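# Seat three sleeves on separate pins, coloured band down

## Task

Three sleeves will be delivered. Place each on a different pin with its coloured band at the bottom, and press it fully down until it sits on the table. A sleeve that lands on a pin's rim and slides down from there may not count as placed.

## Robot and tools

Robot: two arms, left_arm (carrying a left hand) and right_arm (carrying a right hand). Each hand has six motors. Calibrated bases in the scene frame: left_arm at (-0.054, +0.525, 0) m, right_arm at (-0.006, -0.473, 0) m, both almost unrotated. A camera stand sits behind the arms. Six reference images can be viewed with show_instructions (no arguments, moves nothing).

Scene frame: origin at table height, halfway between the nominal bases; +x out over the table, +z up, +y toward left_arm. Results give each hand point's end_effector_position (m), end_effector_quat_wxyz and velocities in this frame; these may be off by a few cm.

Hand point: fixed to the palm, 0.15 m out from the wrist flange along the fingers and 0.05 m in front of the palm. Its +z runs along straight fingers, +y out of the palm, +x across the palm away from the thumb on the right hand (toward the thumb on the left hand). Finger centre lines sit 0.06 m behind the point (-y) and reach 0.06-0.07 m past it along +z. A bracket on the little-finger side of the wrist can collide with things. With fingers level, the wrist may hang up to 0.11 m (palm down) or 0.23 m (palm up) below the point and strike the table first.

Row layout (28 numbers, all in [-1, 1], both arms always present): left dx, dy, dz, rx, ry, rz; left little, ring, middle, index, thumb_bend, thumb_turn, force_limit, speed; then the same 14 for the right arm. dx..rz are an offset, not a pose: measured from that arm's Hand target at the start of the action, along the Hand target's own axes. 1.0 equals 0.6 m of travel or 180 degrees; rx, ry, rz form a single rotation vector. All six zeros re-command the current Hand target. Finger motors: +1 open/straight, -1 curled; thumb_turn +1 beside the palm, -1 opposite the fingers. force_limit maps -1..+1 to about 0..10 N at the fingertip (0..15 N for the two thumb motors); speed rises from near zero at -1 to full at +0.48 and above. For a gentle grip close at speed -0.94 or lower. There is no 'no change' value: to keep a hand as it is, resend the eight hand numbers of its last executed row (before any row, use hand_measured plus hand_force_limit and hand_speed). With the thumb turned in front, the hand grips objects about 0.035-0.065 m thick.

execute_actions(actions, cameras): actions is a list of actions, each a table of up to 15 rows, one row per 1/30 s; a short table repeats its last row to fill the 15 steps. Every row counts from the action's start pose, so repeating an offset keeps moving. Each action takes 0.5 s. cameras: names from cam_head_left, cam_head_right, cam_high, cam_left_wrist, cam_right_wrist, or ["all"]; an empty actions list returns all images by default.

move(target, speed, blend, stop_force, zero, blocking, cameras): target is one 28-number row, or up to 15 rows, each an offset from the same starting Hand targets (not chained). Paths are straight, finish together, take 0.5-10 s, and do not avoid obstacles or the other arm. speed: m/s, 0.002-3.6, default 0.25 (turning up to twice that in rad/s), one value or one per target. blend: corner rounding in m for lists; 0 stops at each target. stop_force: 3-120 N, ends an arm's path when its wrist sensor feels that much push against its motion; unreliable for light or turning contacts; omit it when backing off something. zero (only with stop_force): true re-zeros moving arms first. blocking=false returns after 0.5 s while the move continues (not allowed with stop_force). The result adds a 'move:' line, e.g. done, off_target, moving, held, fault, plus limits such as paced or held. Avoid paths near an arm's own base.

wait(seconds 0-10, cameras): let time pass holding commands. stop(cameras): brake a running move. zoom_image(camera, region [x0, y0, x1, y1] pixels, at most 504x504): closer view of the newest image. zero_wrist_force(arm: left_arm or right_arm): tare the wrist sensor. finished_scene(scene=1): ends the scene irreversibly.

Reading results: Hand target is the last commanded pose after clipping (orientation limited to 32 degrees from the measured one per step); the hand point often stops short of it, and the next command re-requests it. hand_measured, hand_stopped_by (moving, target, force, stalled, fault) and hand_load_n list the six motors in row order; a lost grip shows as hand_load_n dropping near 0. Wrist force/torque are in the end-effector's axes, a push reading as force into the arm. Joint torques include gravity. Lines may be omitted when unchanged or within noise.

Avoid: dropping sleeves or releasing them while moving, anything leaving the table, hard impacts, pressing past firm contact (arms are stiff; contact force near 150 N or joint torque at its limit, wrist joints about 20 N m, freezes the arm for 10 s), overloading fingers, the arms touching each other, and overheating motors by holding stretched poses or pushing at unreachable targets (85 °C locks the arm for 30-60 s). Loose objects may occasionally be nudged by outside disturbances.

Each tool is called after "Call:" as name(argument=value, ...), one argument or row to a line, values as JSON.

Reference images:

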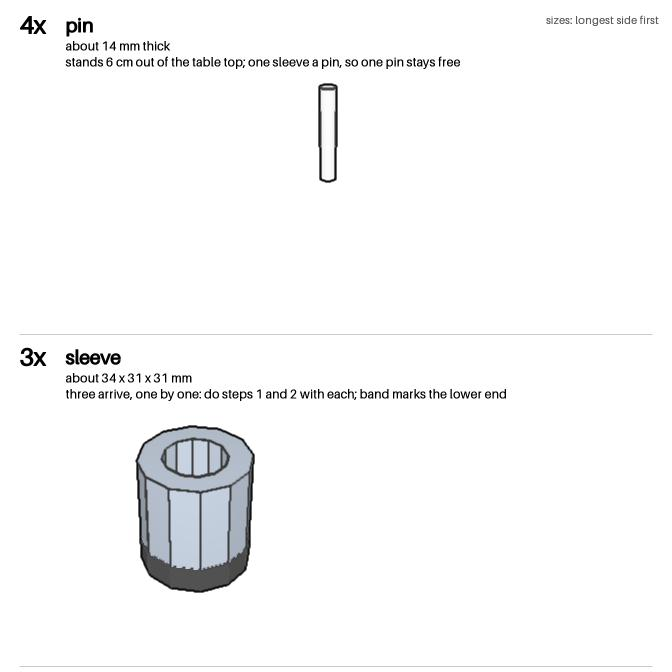

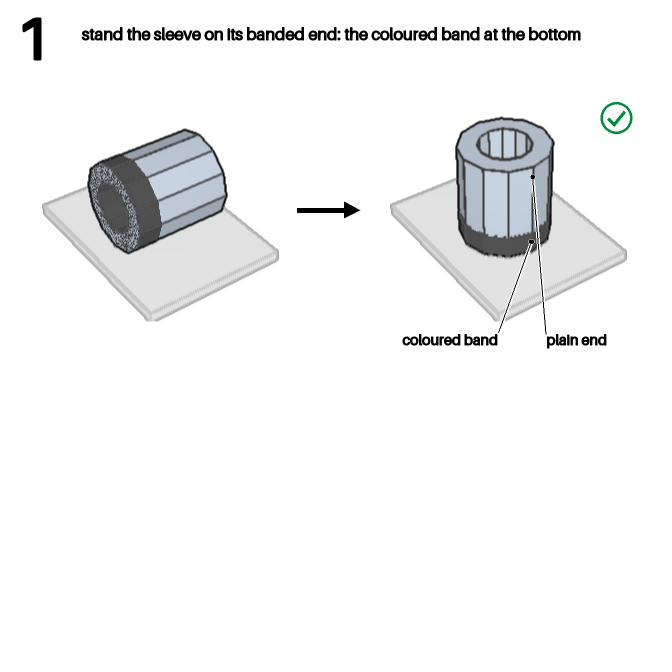

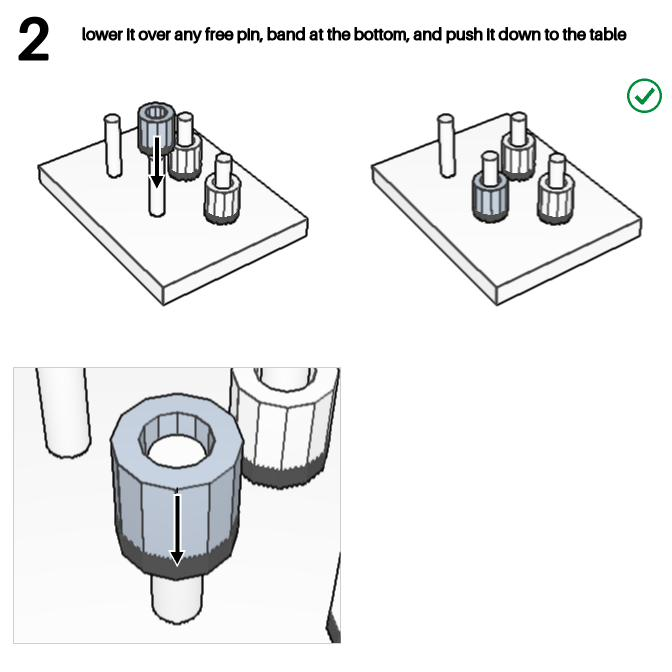

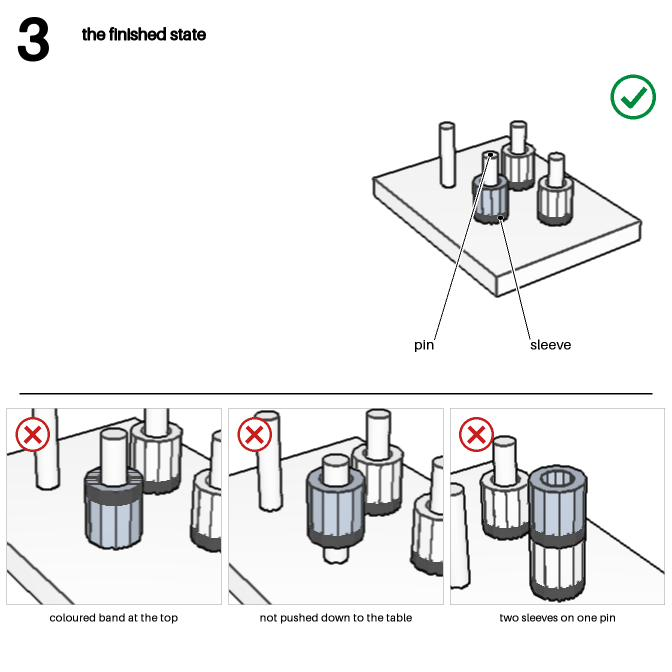

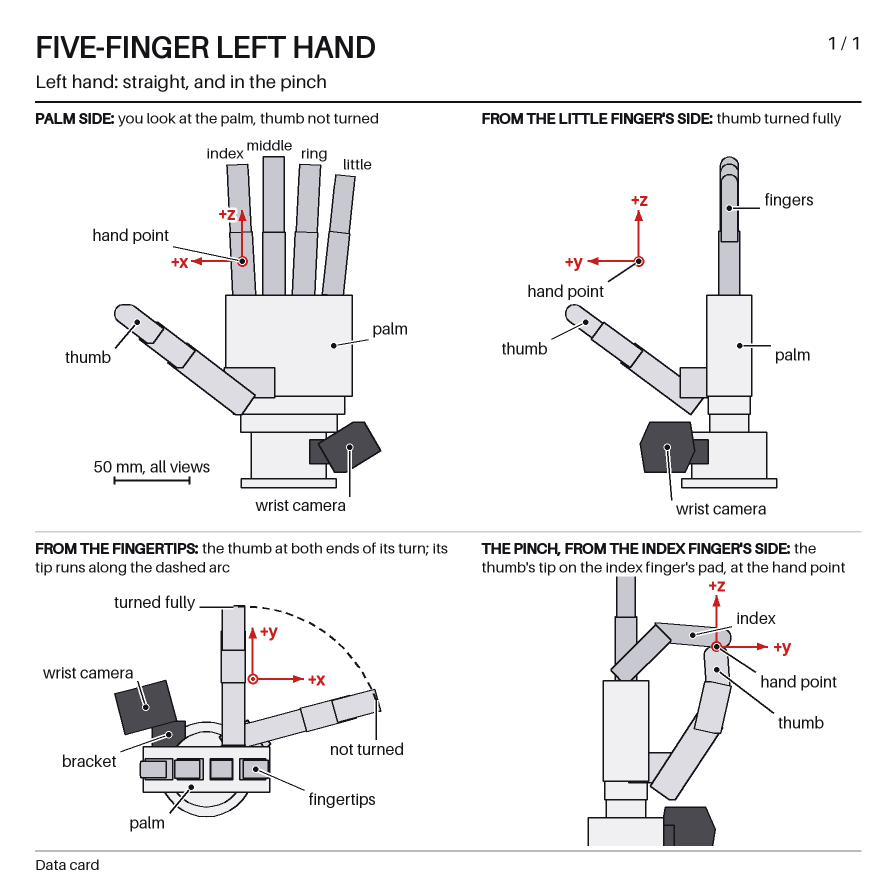

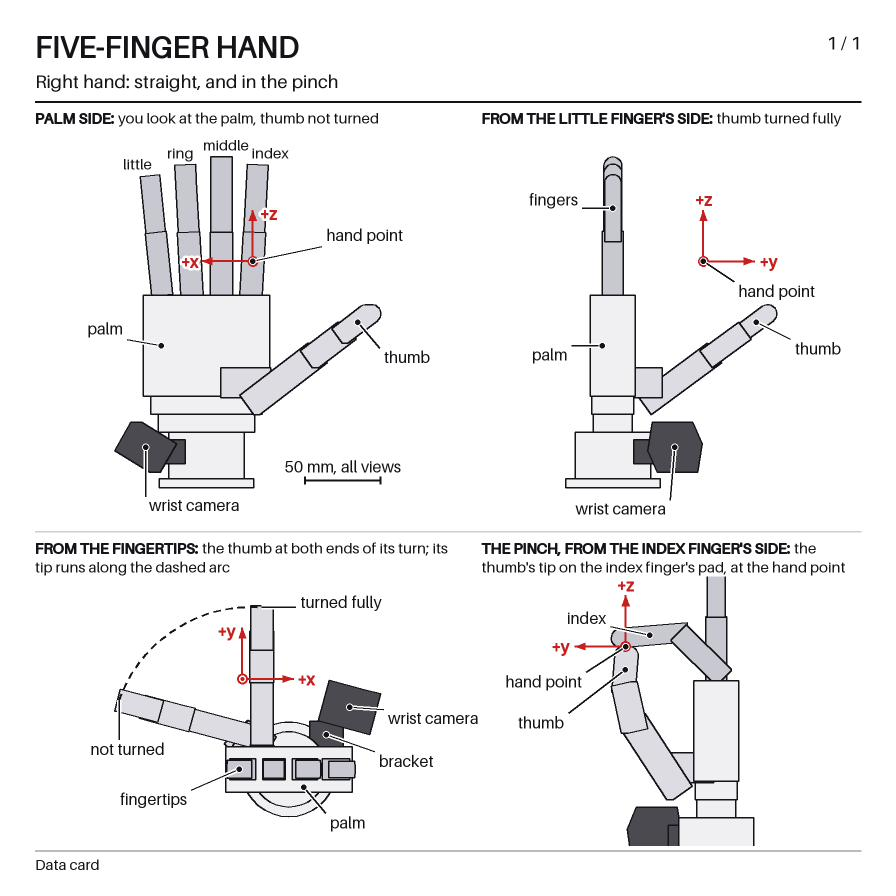

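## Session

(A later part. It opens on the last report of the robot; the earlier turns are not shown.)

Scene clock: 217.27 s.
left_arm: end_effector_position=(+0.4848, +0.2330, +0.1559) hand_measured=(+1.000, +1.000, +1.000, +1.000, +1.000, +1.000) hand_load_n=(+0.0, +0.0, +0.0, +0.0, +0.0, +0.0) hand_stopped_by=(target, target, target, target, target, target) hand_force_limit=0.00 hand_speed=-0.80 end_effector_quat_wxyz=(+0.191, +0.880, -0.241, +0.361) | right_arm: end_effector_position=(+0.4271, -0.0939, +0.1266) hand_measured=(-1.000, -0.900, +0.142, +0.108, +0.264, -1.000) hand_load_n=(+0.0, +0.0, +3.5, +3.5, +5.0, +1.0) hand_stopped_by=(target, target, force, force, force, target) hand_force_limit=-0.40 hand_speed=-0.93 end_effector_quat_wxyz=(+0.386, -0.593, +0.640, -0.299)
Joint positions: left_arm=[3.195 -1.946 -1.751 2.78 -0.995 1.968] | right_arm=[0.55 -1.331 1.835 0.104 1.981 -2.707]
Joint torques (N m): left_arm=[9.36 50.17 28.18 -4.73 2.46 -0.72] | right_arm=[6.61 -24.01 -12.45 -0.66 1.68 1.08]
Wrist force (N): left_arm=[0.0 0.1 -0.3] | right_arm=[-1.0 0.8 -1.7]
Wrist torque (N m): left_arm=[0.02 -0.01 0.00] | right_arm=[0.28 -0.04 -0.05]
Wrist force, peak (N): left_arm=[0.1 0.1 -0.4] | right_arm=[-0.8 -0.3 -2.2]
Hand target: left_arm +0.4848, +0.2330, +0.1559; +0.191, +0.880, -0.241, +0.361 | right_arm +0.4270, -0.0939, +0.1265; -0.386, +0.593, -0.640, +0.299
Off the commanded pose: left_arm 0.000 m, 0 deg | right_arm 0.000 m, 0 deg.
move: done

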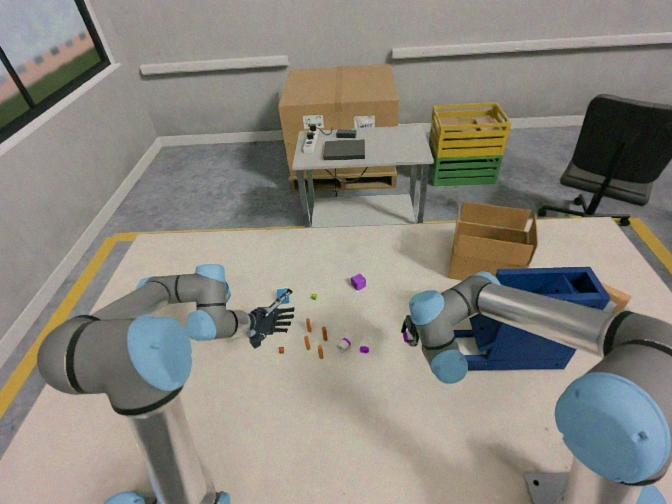

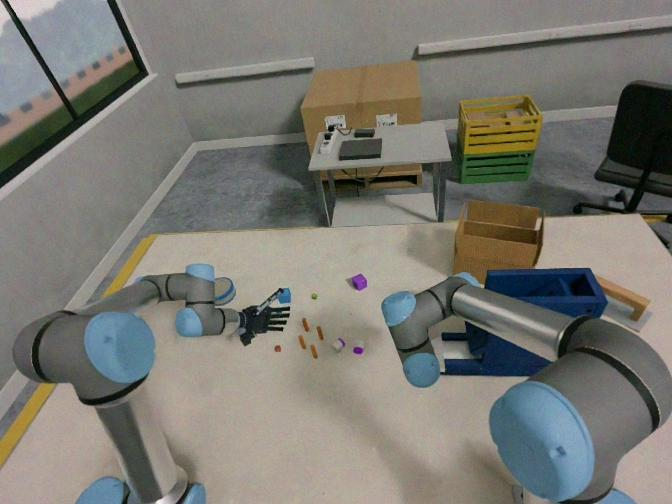

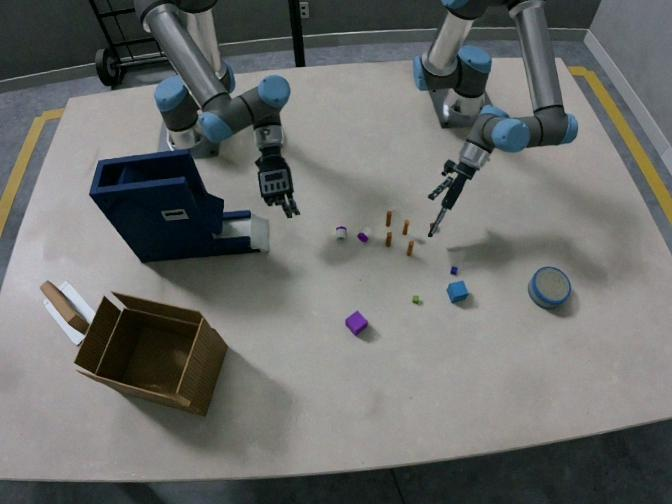

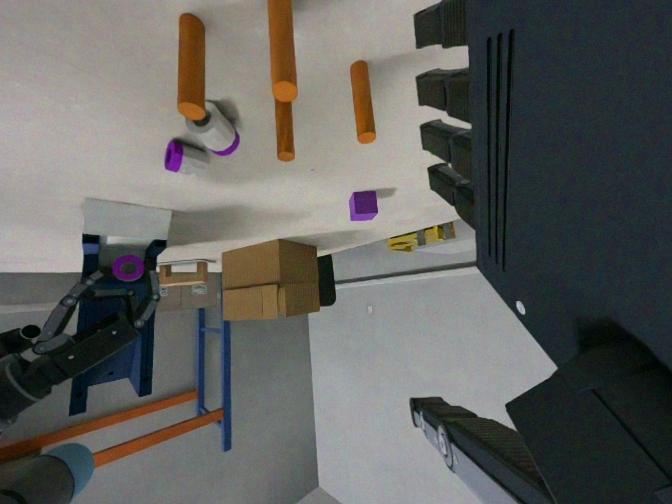

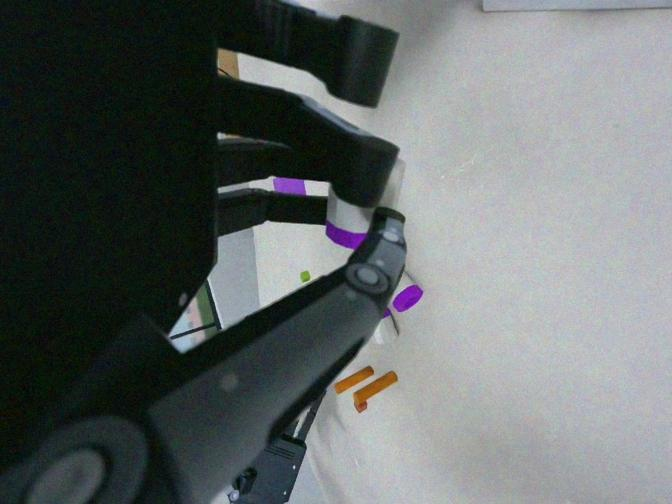

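Call:
move(
  target=[0,0,0,0,0,0,1,1,1,1,1,1,0.0,-0.8,-0.1058,-0.1683,-0.1583,0.3275,-0.1645,-0.5567,-1,-0.9,-0.12,-0.12,-0.02,-1,-0.4,-0.93],
  speed=0.35,
  cameras=["all"],
)

Call:
zoom_image(
  camera="cam_right_wrist",
  region=[180, 40, 600, 355],
)

Call:
zoom_image(
  camera="cam_high",
  region=[240, 50, 540, 275],
)

Scene clock: 242.20 s.
left_arm: end_effector_position=(+0.4848, +0.2330, +0.1559) hand_measured=(+1.000, +1.000, +1.000, +1.000, +1.000, +1.000) hand_load_n=(+0.0, +0.0, +0.0, +0.0, +0.0, +0.0) hand_stopped_by=(target, target, target, target, target, target) hand_force_limit=0.00 hand_speed=-0.80 end_effector_quat_wxyz=(+0.191, +0.880, -0.241, +0.361) | right_arm: end_effector_position=(+0.3999, -0.0500, +0.2700) hand_measured=(-1.000, -0.900, +0.142, +0.108, +0.264, -1.000) hand_load_n=(+0.5, +0.5, +3.5, +3.5, +4.5, +1.5) hand_stopped_by=(target, target, force, force, force, target) hand_force_limit=-0.40 hand_speed=-0.93 end_effector_quat_wxyz=(-0.366, +0.660, +0.318, +0.574) end_effector_velocity=(+0.000, +0.001, +0.001) end_effector_angular_velocity=(-0.002, -0.005, +0.002)
Joint positions: left_arm=[3.195 -1.946 -1.751 2.78 -0.995 1.968] | right_arm=[0.378 -1.674 2.095 -0.331 0.959 -4.646]
Joint velocities: left_arm=[within noise] | right_arm=[0.001 0.001 -0.001 -0.001 0 -0.005]
Joint torques (N m): left_arm=[9.26 50.55 28.64 -4.69 2.46 -0.63] | right_arm=[4.69 -9.13 -14.29 -3.3 -1.42 -1.12]
Wrist force (N): left_arm=[0.0 -0.2 -0.3] | right_arm=[1.1 2.3 0.0]
Wrist torque (N m): left_arm=[-0.01 -0.01 0.01] | right_arm=[0.07 0.07 0.37]
Wrist force, peak (N): left_arm=[-0.1 0.0 -0.5] | right_arm=[1.1 2.3 0.0]
Hand target: left_arm +0.4848, +0.2330, +0.1559; +0.191, +0.880, -0.241, +0.361 | right_arm +0.3998, -0.0500, +0.2700; -0.366, +0.660, +0.318, +0.574
Off the commanded pose: left_arm 0.000 m, 0 deg | right_arm 0.000 m, 0 deg.
move: done

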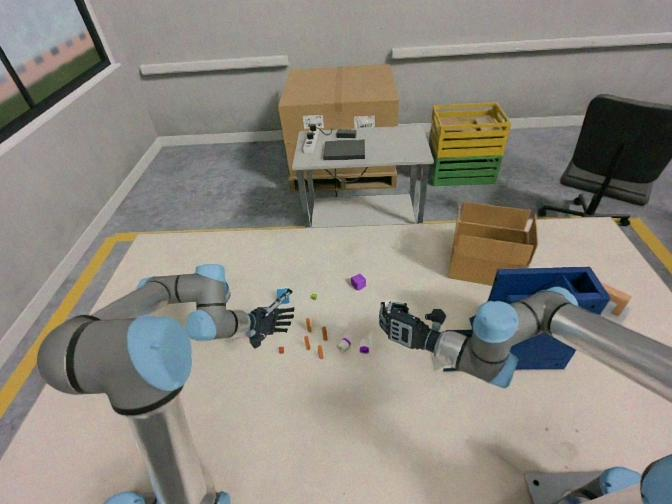

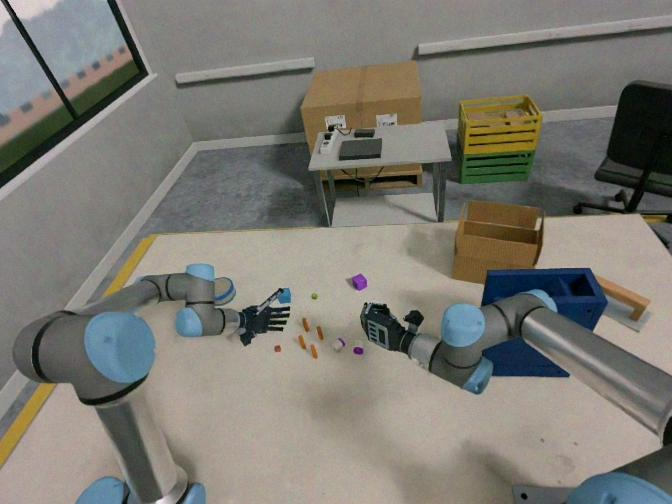

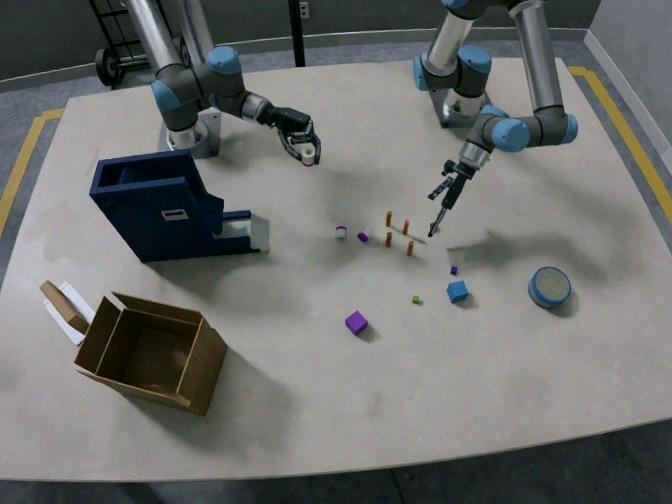

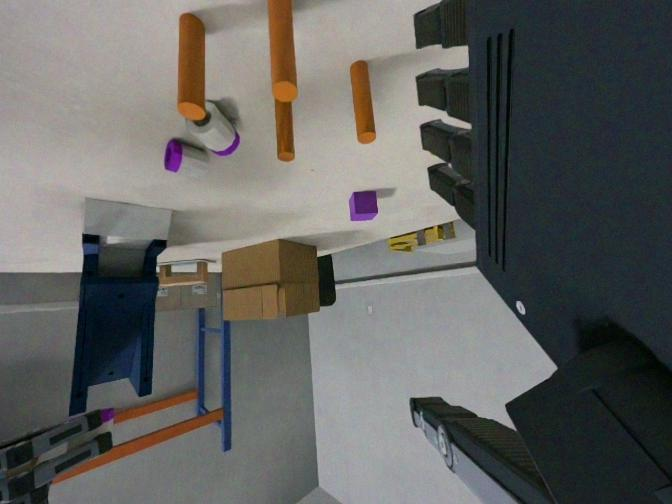

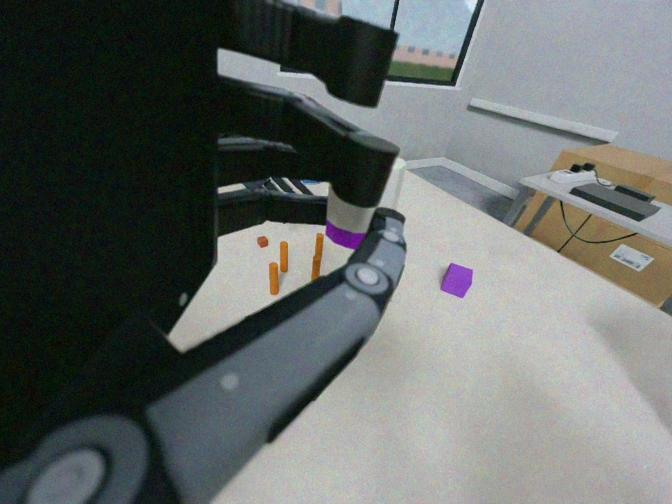

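Scaled by 1.200 from the camera's 672x504 image, which has a finer 960x720 frame.

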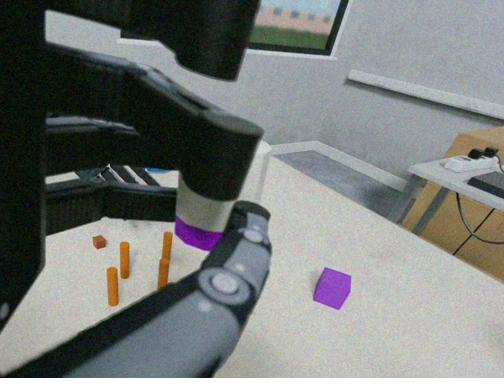

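Scaled by 1.680 from the camera's 672x504 image, which has a finer 960x720 frame.

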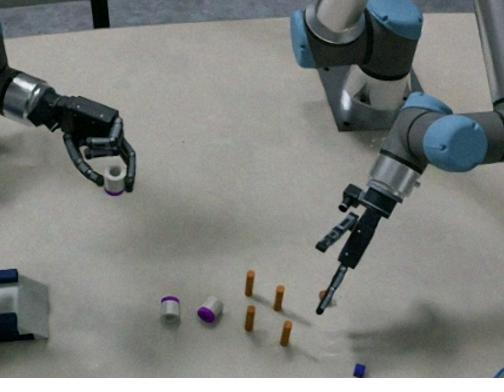

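Call:
move(
  target=[0,0,0,0,0,0,1,1,1,1,1,1,0.0,-0.8,-0.2345,-0.1348,0.3432,0,0,0,-1,-0.9,-0.12,-0.12,-0.02,-1,-0.4,-0.93],
  speed=0.2,
  cameras=["all"],
)

Call:
zoom_image(
  camera="cam_right_wrist",
  region=[180, 40, 600, 355],
)

Call:
zoom_image(
  camera="cam_high",
  region=[340, 150, 480, 290],
)

Call:
zoom_image(
  camera="cam_left_wrist",
  region=[90, 0, 430, 255],
)

Scene clock: 254.60 s.
left_arm: end_effector_position=(+0.4848, +0.2330, +0.1559) hand_measured=(+1.000, +1.000, +1.000, +1.000, +1.000, +1.000) hand_load_n=(+0.0, +0.0, +0.0, +0.0, +0.0, +0.0) hand_stopped_by=(target, target, target, target, target, target) hand_force_limit=0.00 hand_speed=-0.80 end_effector_quat_wxyz=(+0.191, +0.880, -0.241, +0.361) | right_arm: end_effector_position=(+0.4204, +0.1675, +0.1251) hand_measured=(-1.000, -0.900, +0.142, +0.108, +0.264, -1.000) hand_load_n=(+0.0, +0.0, +3.5, +3.5, +5.0, +1.5) hand_stopped_by=(target, target, force, force, force, target) hand_force_limit=-0.40 hand_speed=-0.93 end_effector_quat_wxyz=(-0.366, +0.660, +0.318, +0.574)
Joint positions: left_arm=[3.195 -1.946 -1.751 2.78 -0.995 1.968] | right_arm=[0.791 -1.05 1.743 -0.619 1.371 -4.609]
Joint torques (N m): left_arm=[9.25 50.59 28.93 -4.78 2.53 -0.57] | right_arm=[2.64 -36.83 -25.14 -0.22 -0.39 -0.99]
Wrist force (N): left_arm=[0.0 0.1 -0.2] | right_arm=[1.6 2.4 0.1]
Wrist torque (N m): left_arm=[0.03 -0.01 0.00] | right_arm=[0.07 -0.02 0.24]
Wrist force, peak (N): left_arm=[-0.3 -0.2 -0.2] | right_arm=[1.6 3.3 -1.3]
Hand target: left_arm +0.4848, +0.2330, +0.1559; +0.191, +0.880, -0.241, +0.361 | right_arm +0.4204, +0.1676, +0.1251; -0.366, +0.660, +0.318, +0.574
Off the commanded pose: left_arm 0.000 m, 0 deg | right_arm 0.000 m, 0 deg.
move: done

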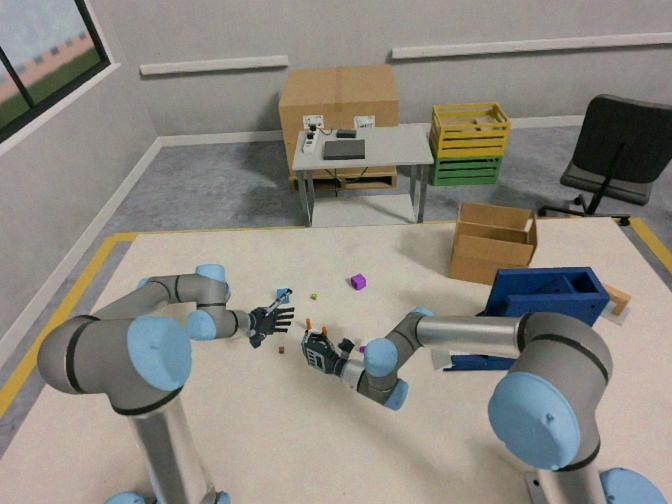

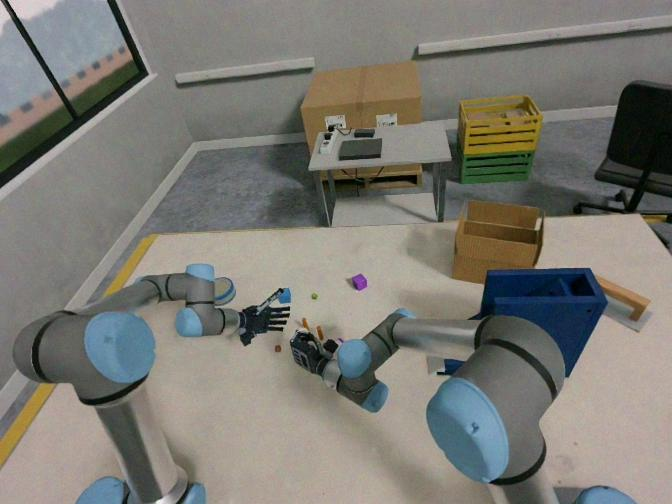

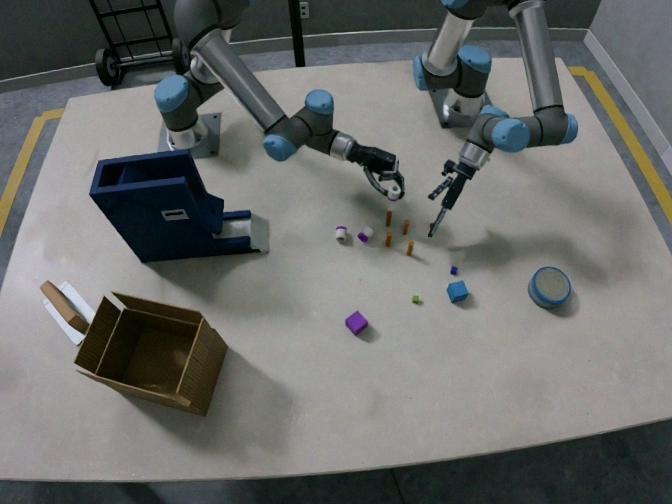

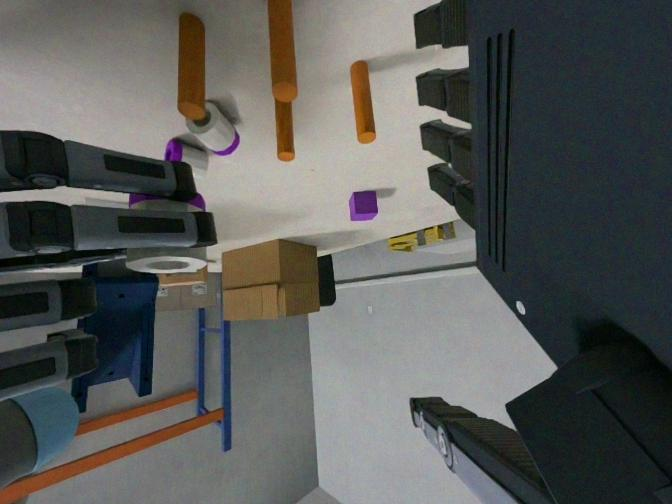

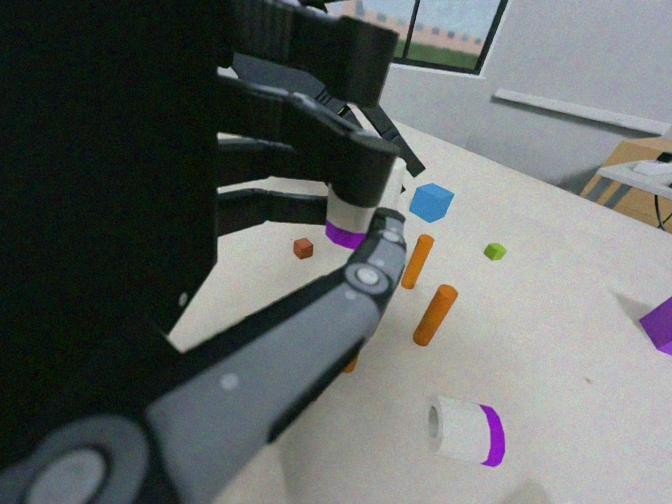

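Scaled by 1.200 from the camera's 672x504 image, which has a finer 960x720 frame.

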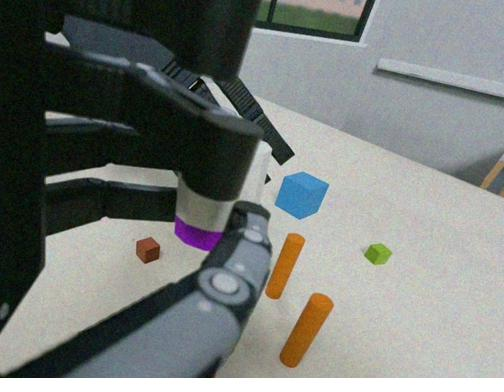

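Scaled by 3.600 from the camera's 672x504 image, which has a finer 960x720 frame.

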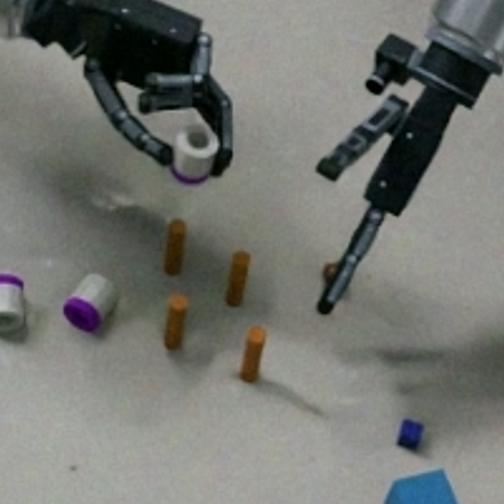

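Scaled by 1.482 from the camera's 672x504 image, which has a finer 960x720 frame.

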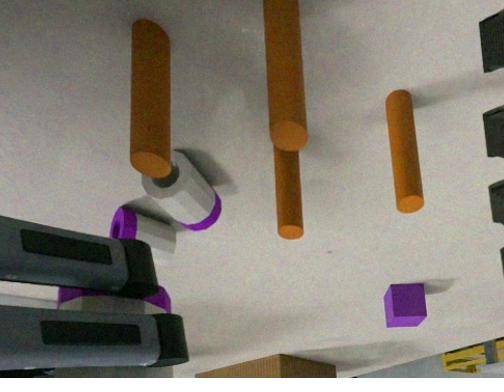

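Call:
move(
  target=[0,0,0,0,0,0,1,1,1,1,1,1,0.0,-0.8,-0.0632,0.03,0.0068,0,0,0,-1,-0.9,-0.12,-0.12,-0.02,-1,-0.4,-0.93],
  speed=0.08,
  cameras=["all"],
)

Call:
zoom_image(
  camera="cam_right_wrist",
  region=[240, 100, 560, 340],
)

Call:
zoom_image(
  camera="cam_high",
  region=[360, 170, 430, 240],
)

Call:
zoom_image(
  camera="cam_left_wrist",
  region=[90, 0, 340, 240],
)

Scene clock: 266.53 s.
left_arm: end_effector_position=(+0.4848, +0.2330, +0.1559) hand_measured=(+1.000, +1.000, +1.000, +1.000, +1.000, +1.000) hand_load_n=(+0.0, +0.0, +0.0, +0.0, +0.0, +0.5) hand_stopped_by=(target, target, target, target, target, target) hand_force_limit=0.00 hand_speed=-0.80 end_effector_quat_wxyz=(+0.191, +0.880, -0.241, +0.361) | right_arm: end_effector_position=(+0.4324, +0.1614, +0.0849) hand_measured=(-1.000, -0.900, +0.142, +0.108, +0.264, -1.000) hand_load_n=(+0.0, +0.0, +3.5, +3.5, +4.5, +1.5) hand_stopped_by=(target, target, force, force, force, target) hand_force_limit=-0.40 hand_speed=-0.93 end_effector_quat_wxyz=(-0.366, +0.660, +0.318, +0.574)
Joint positions: left_arm=[3.195 -1.946 -1.751 2.78 -0.995 1.968] | right_arm=[0.766 -0.984 1.765 -0.706 1.346 -4.611]
Joint torques (N m): left_arm=[9.61 50.2 28.63 -4.81 2.58 -0.6] | right_arm=[7.55 -59.77 -27.77 0.3 1.78 -0.24]
Wrist force (N): left_arm=[-0.1 -0.1 0.0] | right_arm=[1.5 2.3 0.0]
Wrist torque (N m): left_arm=[-0.02 0.00 0.01] | right_arm=[0.06 0.01 0.23]
Wrist force, peak (N): left_arm=[-0.3 -0.1 -0.3] | right_arm=[1.9 2.8 0.0]
Hand target: left_arm +0.4848, +0.2330, +0.1559; +0.191, +0.880, -0.241, +0.361 | right_arm +0.4324, +0.1615, +0.0851; -0.366, +0.660, +0.318, +0.574
Off the commanded pose: left_arm 0.000 m, 0 deg | right_arm 0.000 m, 0 deg.
move: done

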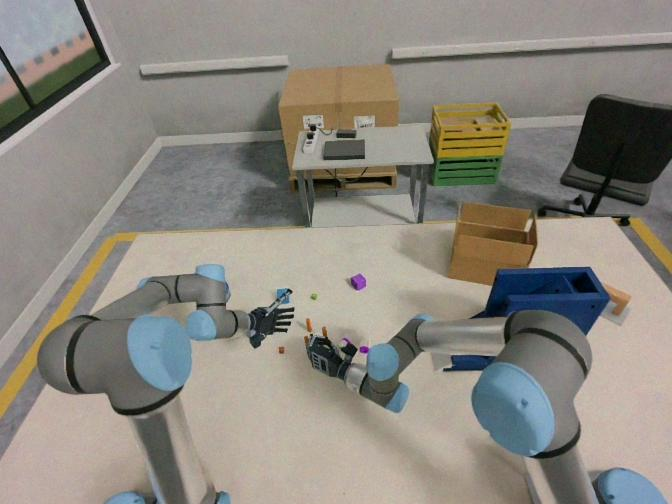

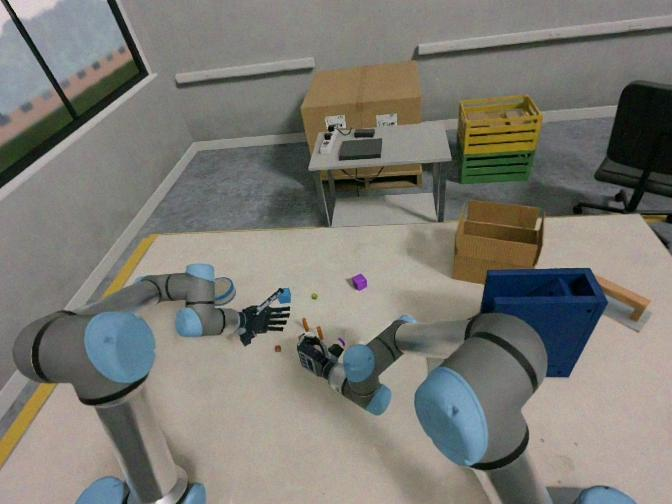

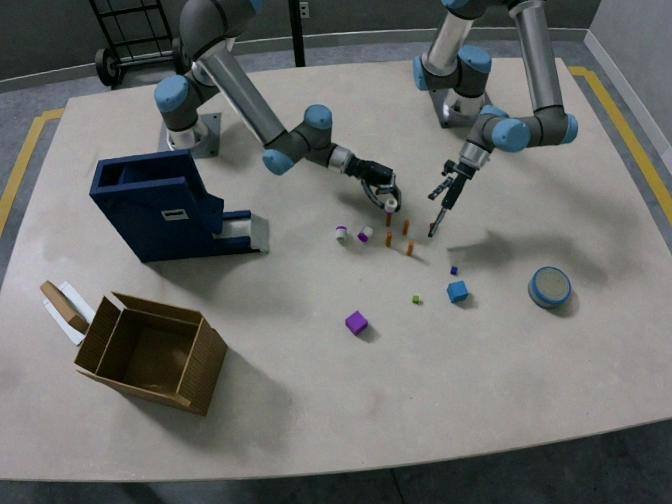

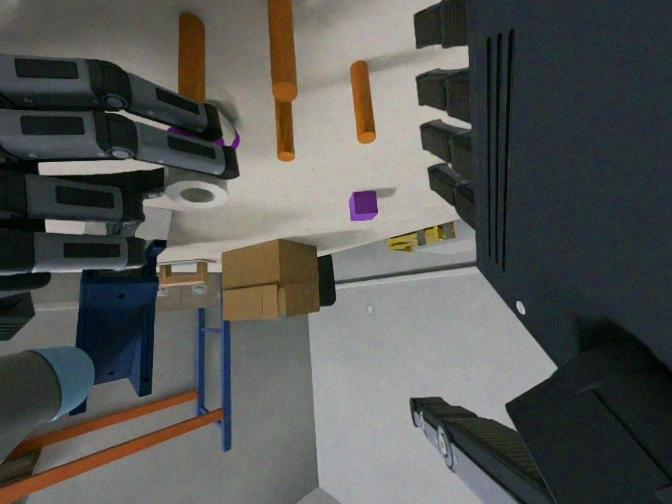

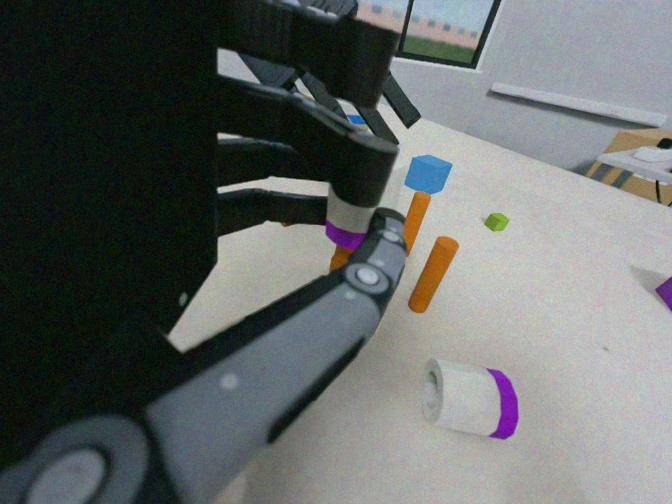

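Scaled by 1.575 from the camera's 672x504 image, which has a finer 960x720 frame.

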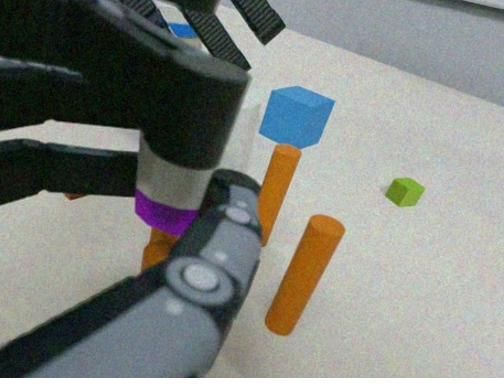

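Scaled by 7.200 from the camera's 672x504 image, which has a finer 960x720 frame.

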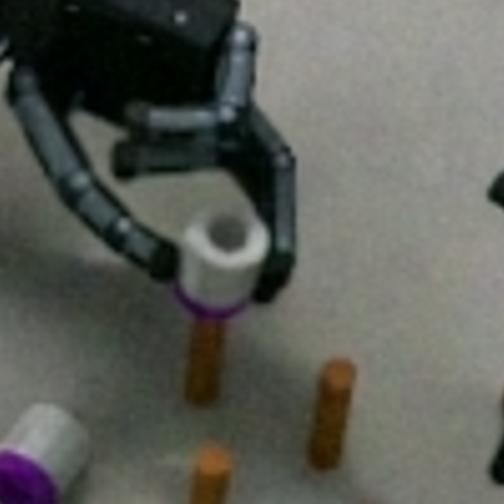

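Scaled by 2.016 from the camera's 672x504 image, which has a finer 960x720 frame.

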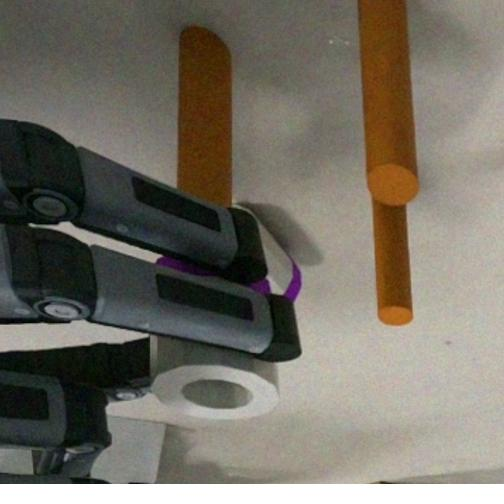

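Call:
move(
  target=[0,0,0,0,0,0,1,1,1,1,1,1,0.0,-0.8,-0.0075,-0.0067,0.0017,0,0,0,-1,-0.9,-0.12,-0.12,-0.02,-1,-0.4,-0.93],
  speed=0.02,
  stop_force=4,
  cameras=["all"],
)

Call:
zoom_image(
  camera="cam_right_wrist",
  region=[240, 100, 560, 340],
)

Call:
zoom_image(
  camera="cam_high",
  region=[365, 180, 421, 236],
)

Call:
zoom_image(
  camera="cam_left_wrist",
  region=[120, 0, 270, 225],
)

Call:
zoom_image(
  camera="cam_head_left",
  region=[280, 300, 380, 375],
)

Scene clock: 298.73 s.
left_arm: end_effector_position=(+0.4848, +0.2330, +0.1559) hand_measured=(+1.000, +1.000, +1.000, +1.000, +1.000, +1.000) hand_load_n=(+0.0, +0.0, +0.5, +0.0, +0.0, +0.0) hand_stopped_by=(target, target, target, target, target, target) hand_force_limit=0.00 hand_speed=-0.80 end_effector_quat_wxyz=(+0.191, +0.880, -0.241, +0.361) | right_arm: end_effector_position=(+0.4290, +0.1645, +0.0810) hand_measured=(-1.000, -0.900, +0.142, +0.108, +0.264, -1.000) hand_load_n=(+0.0, +0.0, +3.5, +4.0, +5.0, +1.5) hand_stopped_by=(target, target, force, force, force, target) hand_force_limit=-0.40 hand_speed=-0.93 end_effector_quat_wxyz=(-0.366, +0.660, +0.318, +0.574)
Joint positions: left_arm=[3.195 -1.946 -1.751 2.78 -0.995 1.968] | right_arm=[0.775 -0.976 1.764 -0.713 1.355 -4.61]
Joint torques (N m): left_arm=[9.75 50.8 28.23 -4.77 2.43 -1.03] | right_arm=[-6.79 -61.62 -22.37 0.53 -1.61 -0.01]
Wrist force (N): left_arm=[0.2 0.0 -0.1] | right_arm=[1.5 2.3 0.2]
Wrist torque (N m): left_arm=[0.01 -0.03 0.02] | right_arm=[0.04 0.00 0.23]
Wrist force, peak (N): left_arm=[-0.1 -0.2 -0.4] | right_arm=[1.9 2.7 0.3]
Hand target: left_arm +0.4848, +0.2330, +0.1559; +0.191, +0.880, -0.241, +0.361 | right_arm +0.4290, +0.1645, +0.0810; -0.366, +0.660, +0.318, +0.574
Off the commanded pose: left_arm 0.000 m, 0 deg | right_arm 0.000 m, 0 deg.
move: done

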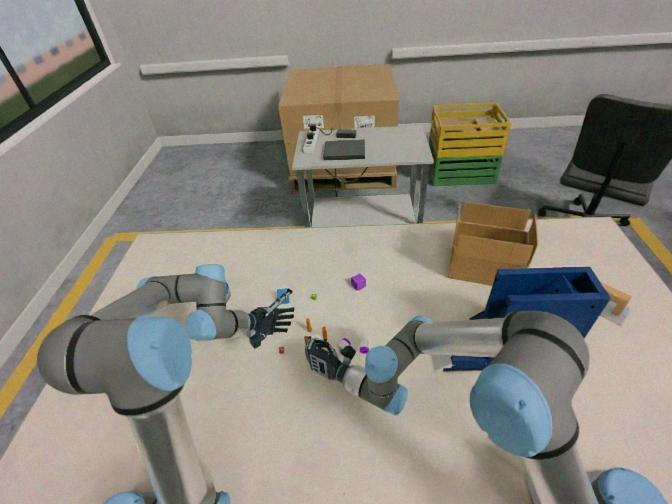

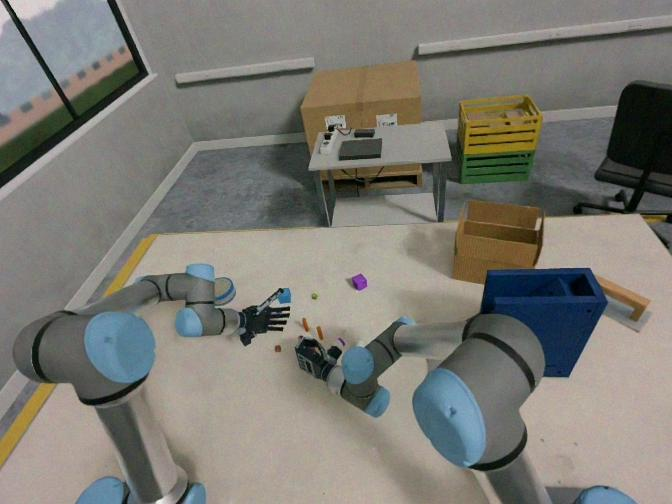

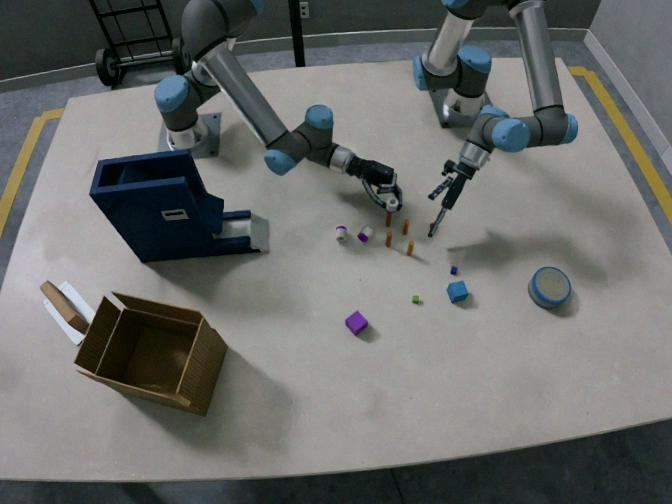

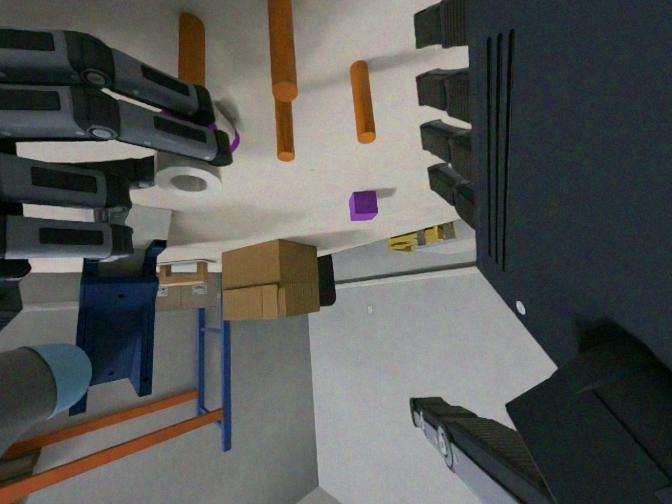

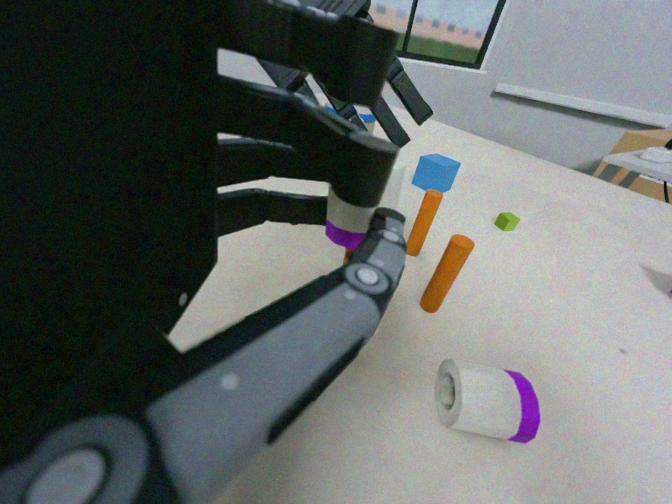

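Scaled by 1.575 from the camera's 672x504 image, which has a finer 960x720 frame.

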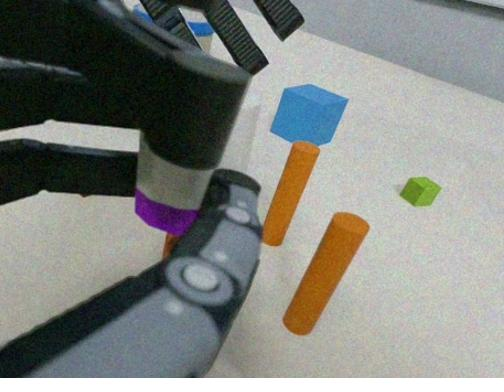

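Scaled by 9.000 from the camera's 672x504 image, which has a finer 960x720 frame.

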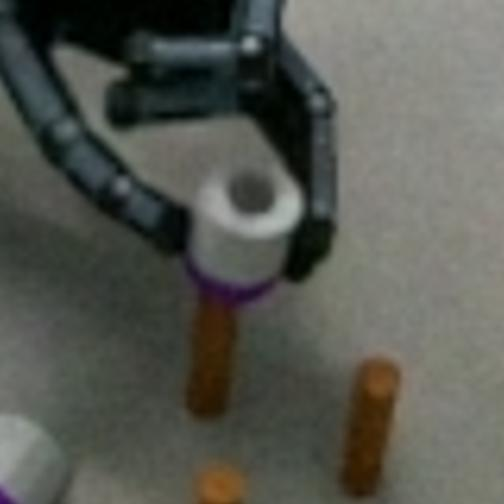

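Scaled by 2.240 from the camera's 672x504 image, which has a finer 960x720 frame.

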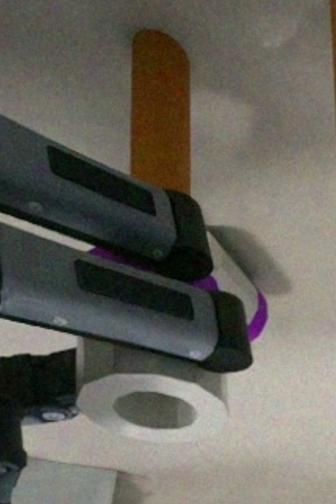

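Scaled by 5.040 from the camera's 672x504 image, which has a finer 960x720 frame.

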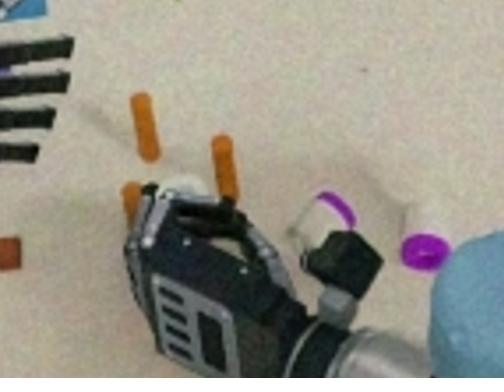

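Call:
zoom_image(
  camera="cam_right_wrist",
  region=[300, 150, 480, 320],
)

Call:
zoom_image(
  camera="cam_left_wrist",
  region=[130, 60, 250, 220],
)

Call:
zoom_image(
  camera="cam_head_right",
  region=[270, 300, 370, 375],
)

Scaled by 2.800 from the camera's 672x504 image, which has a finer 960x720 frame.

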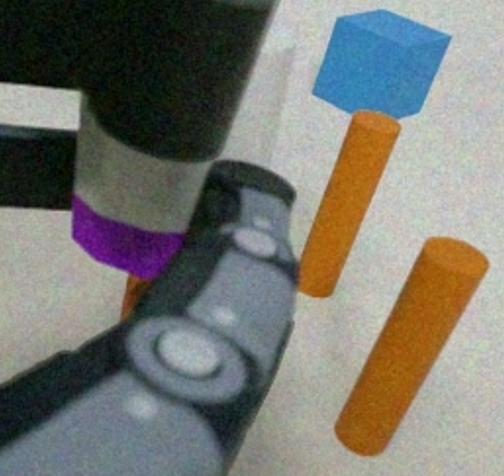

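Scaled by 3.150 from the camera's 672x504 image, which has a finer 960x720 frame.

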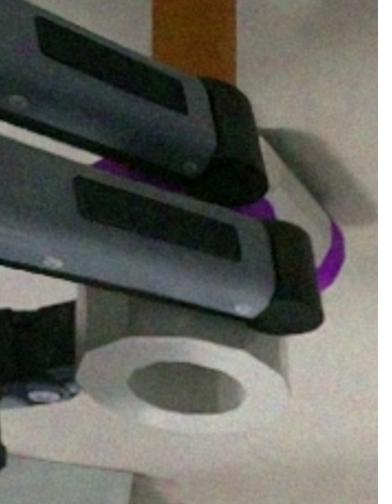

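Scaled by 5.040 from the camera's 672x504 image, which has a finer 960x720 frame.

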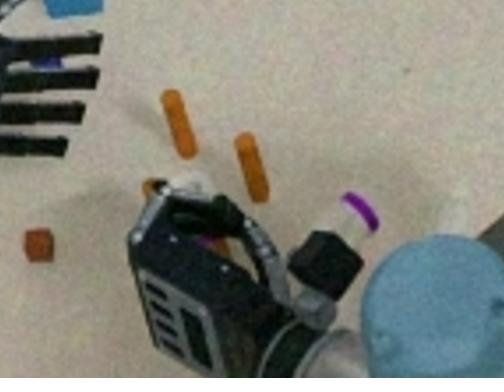

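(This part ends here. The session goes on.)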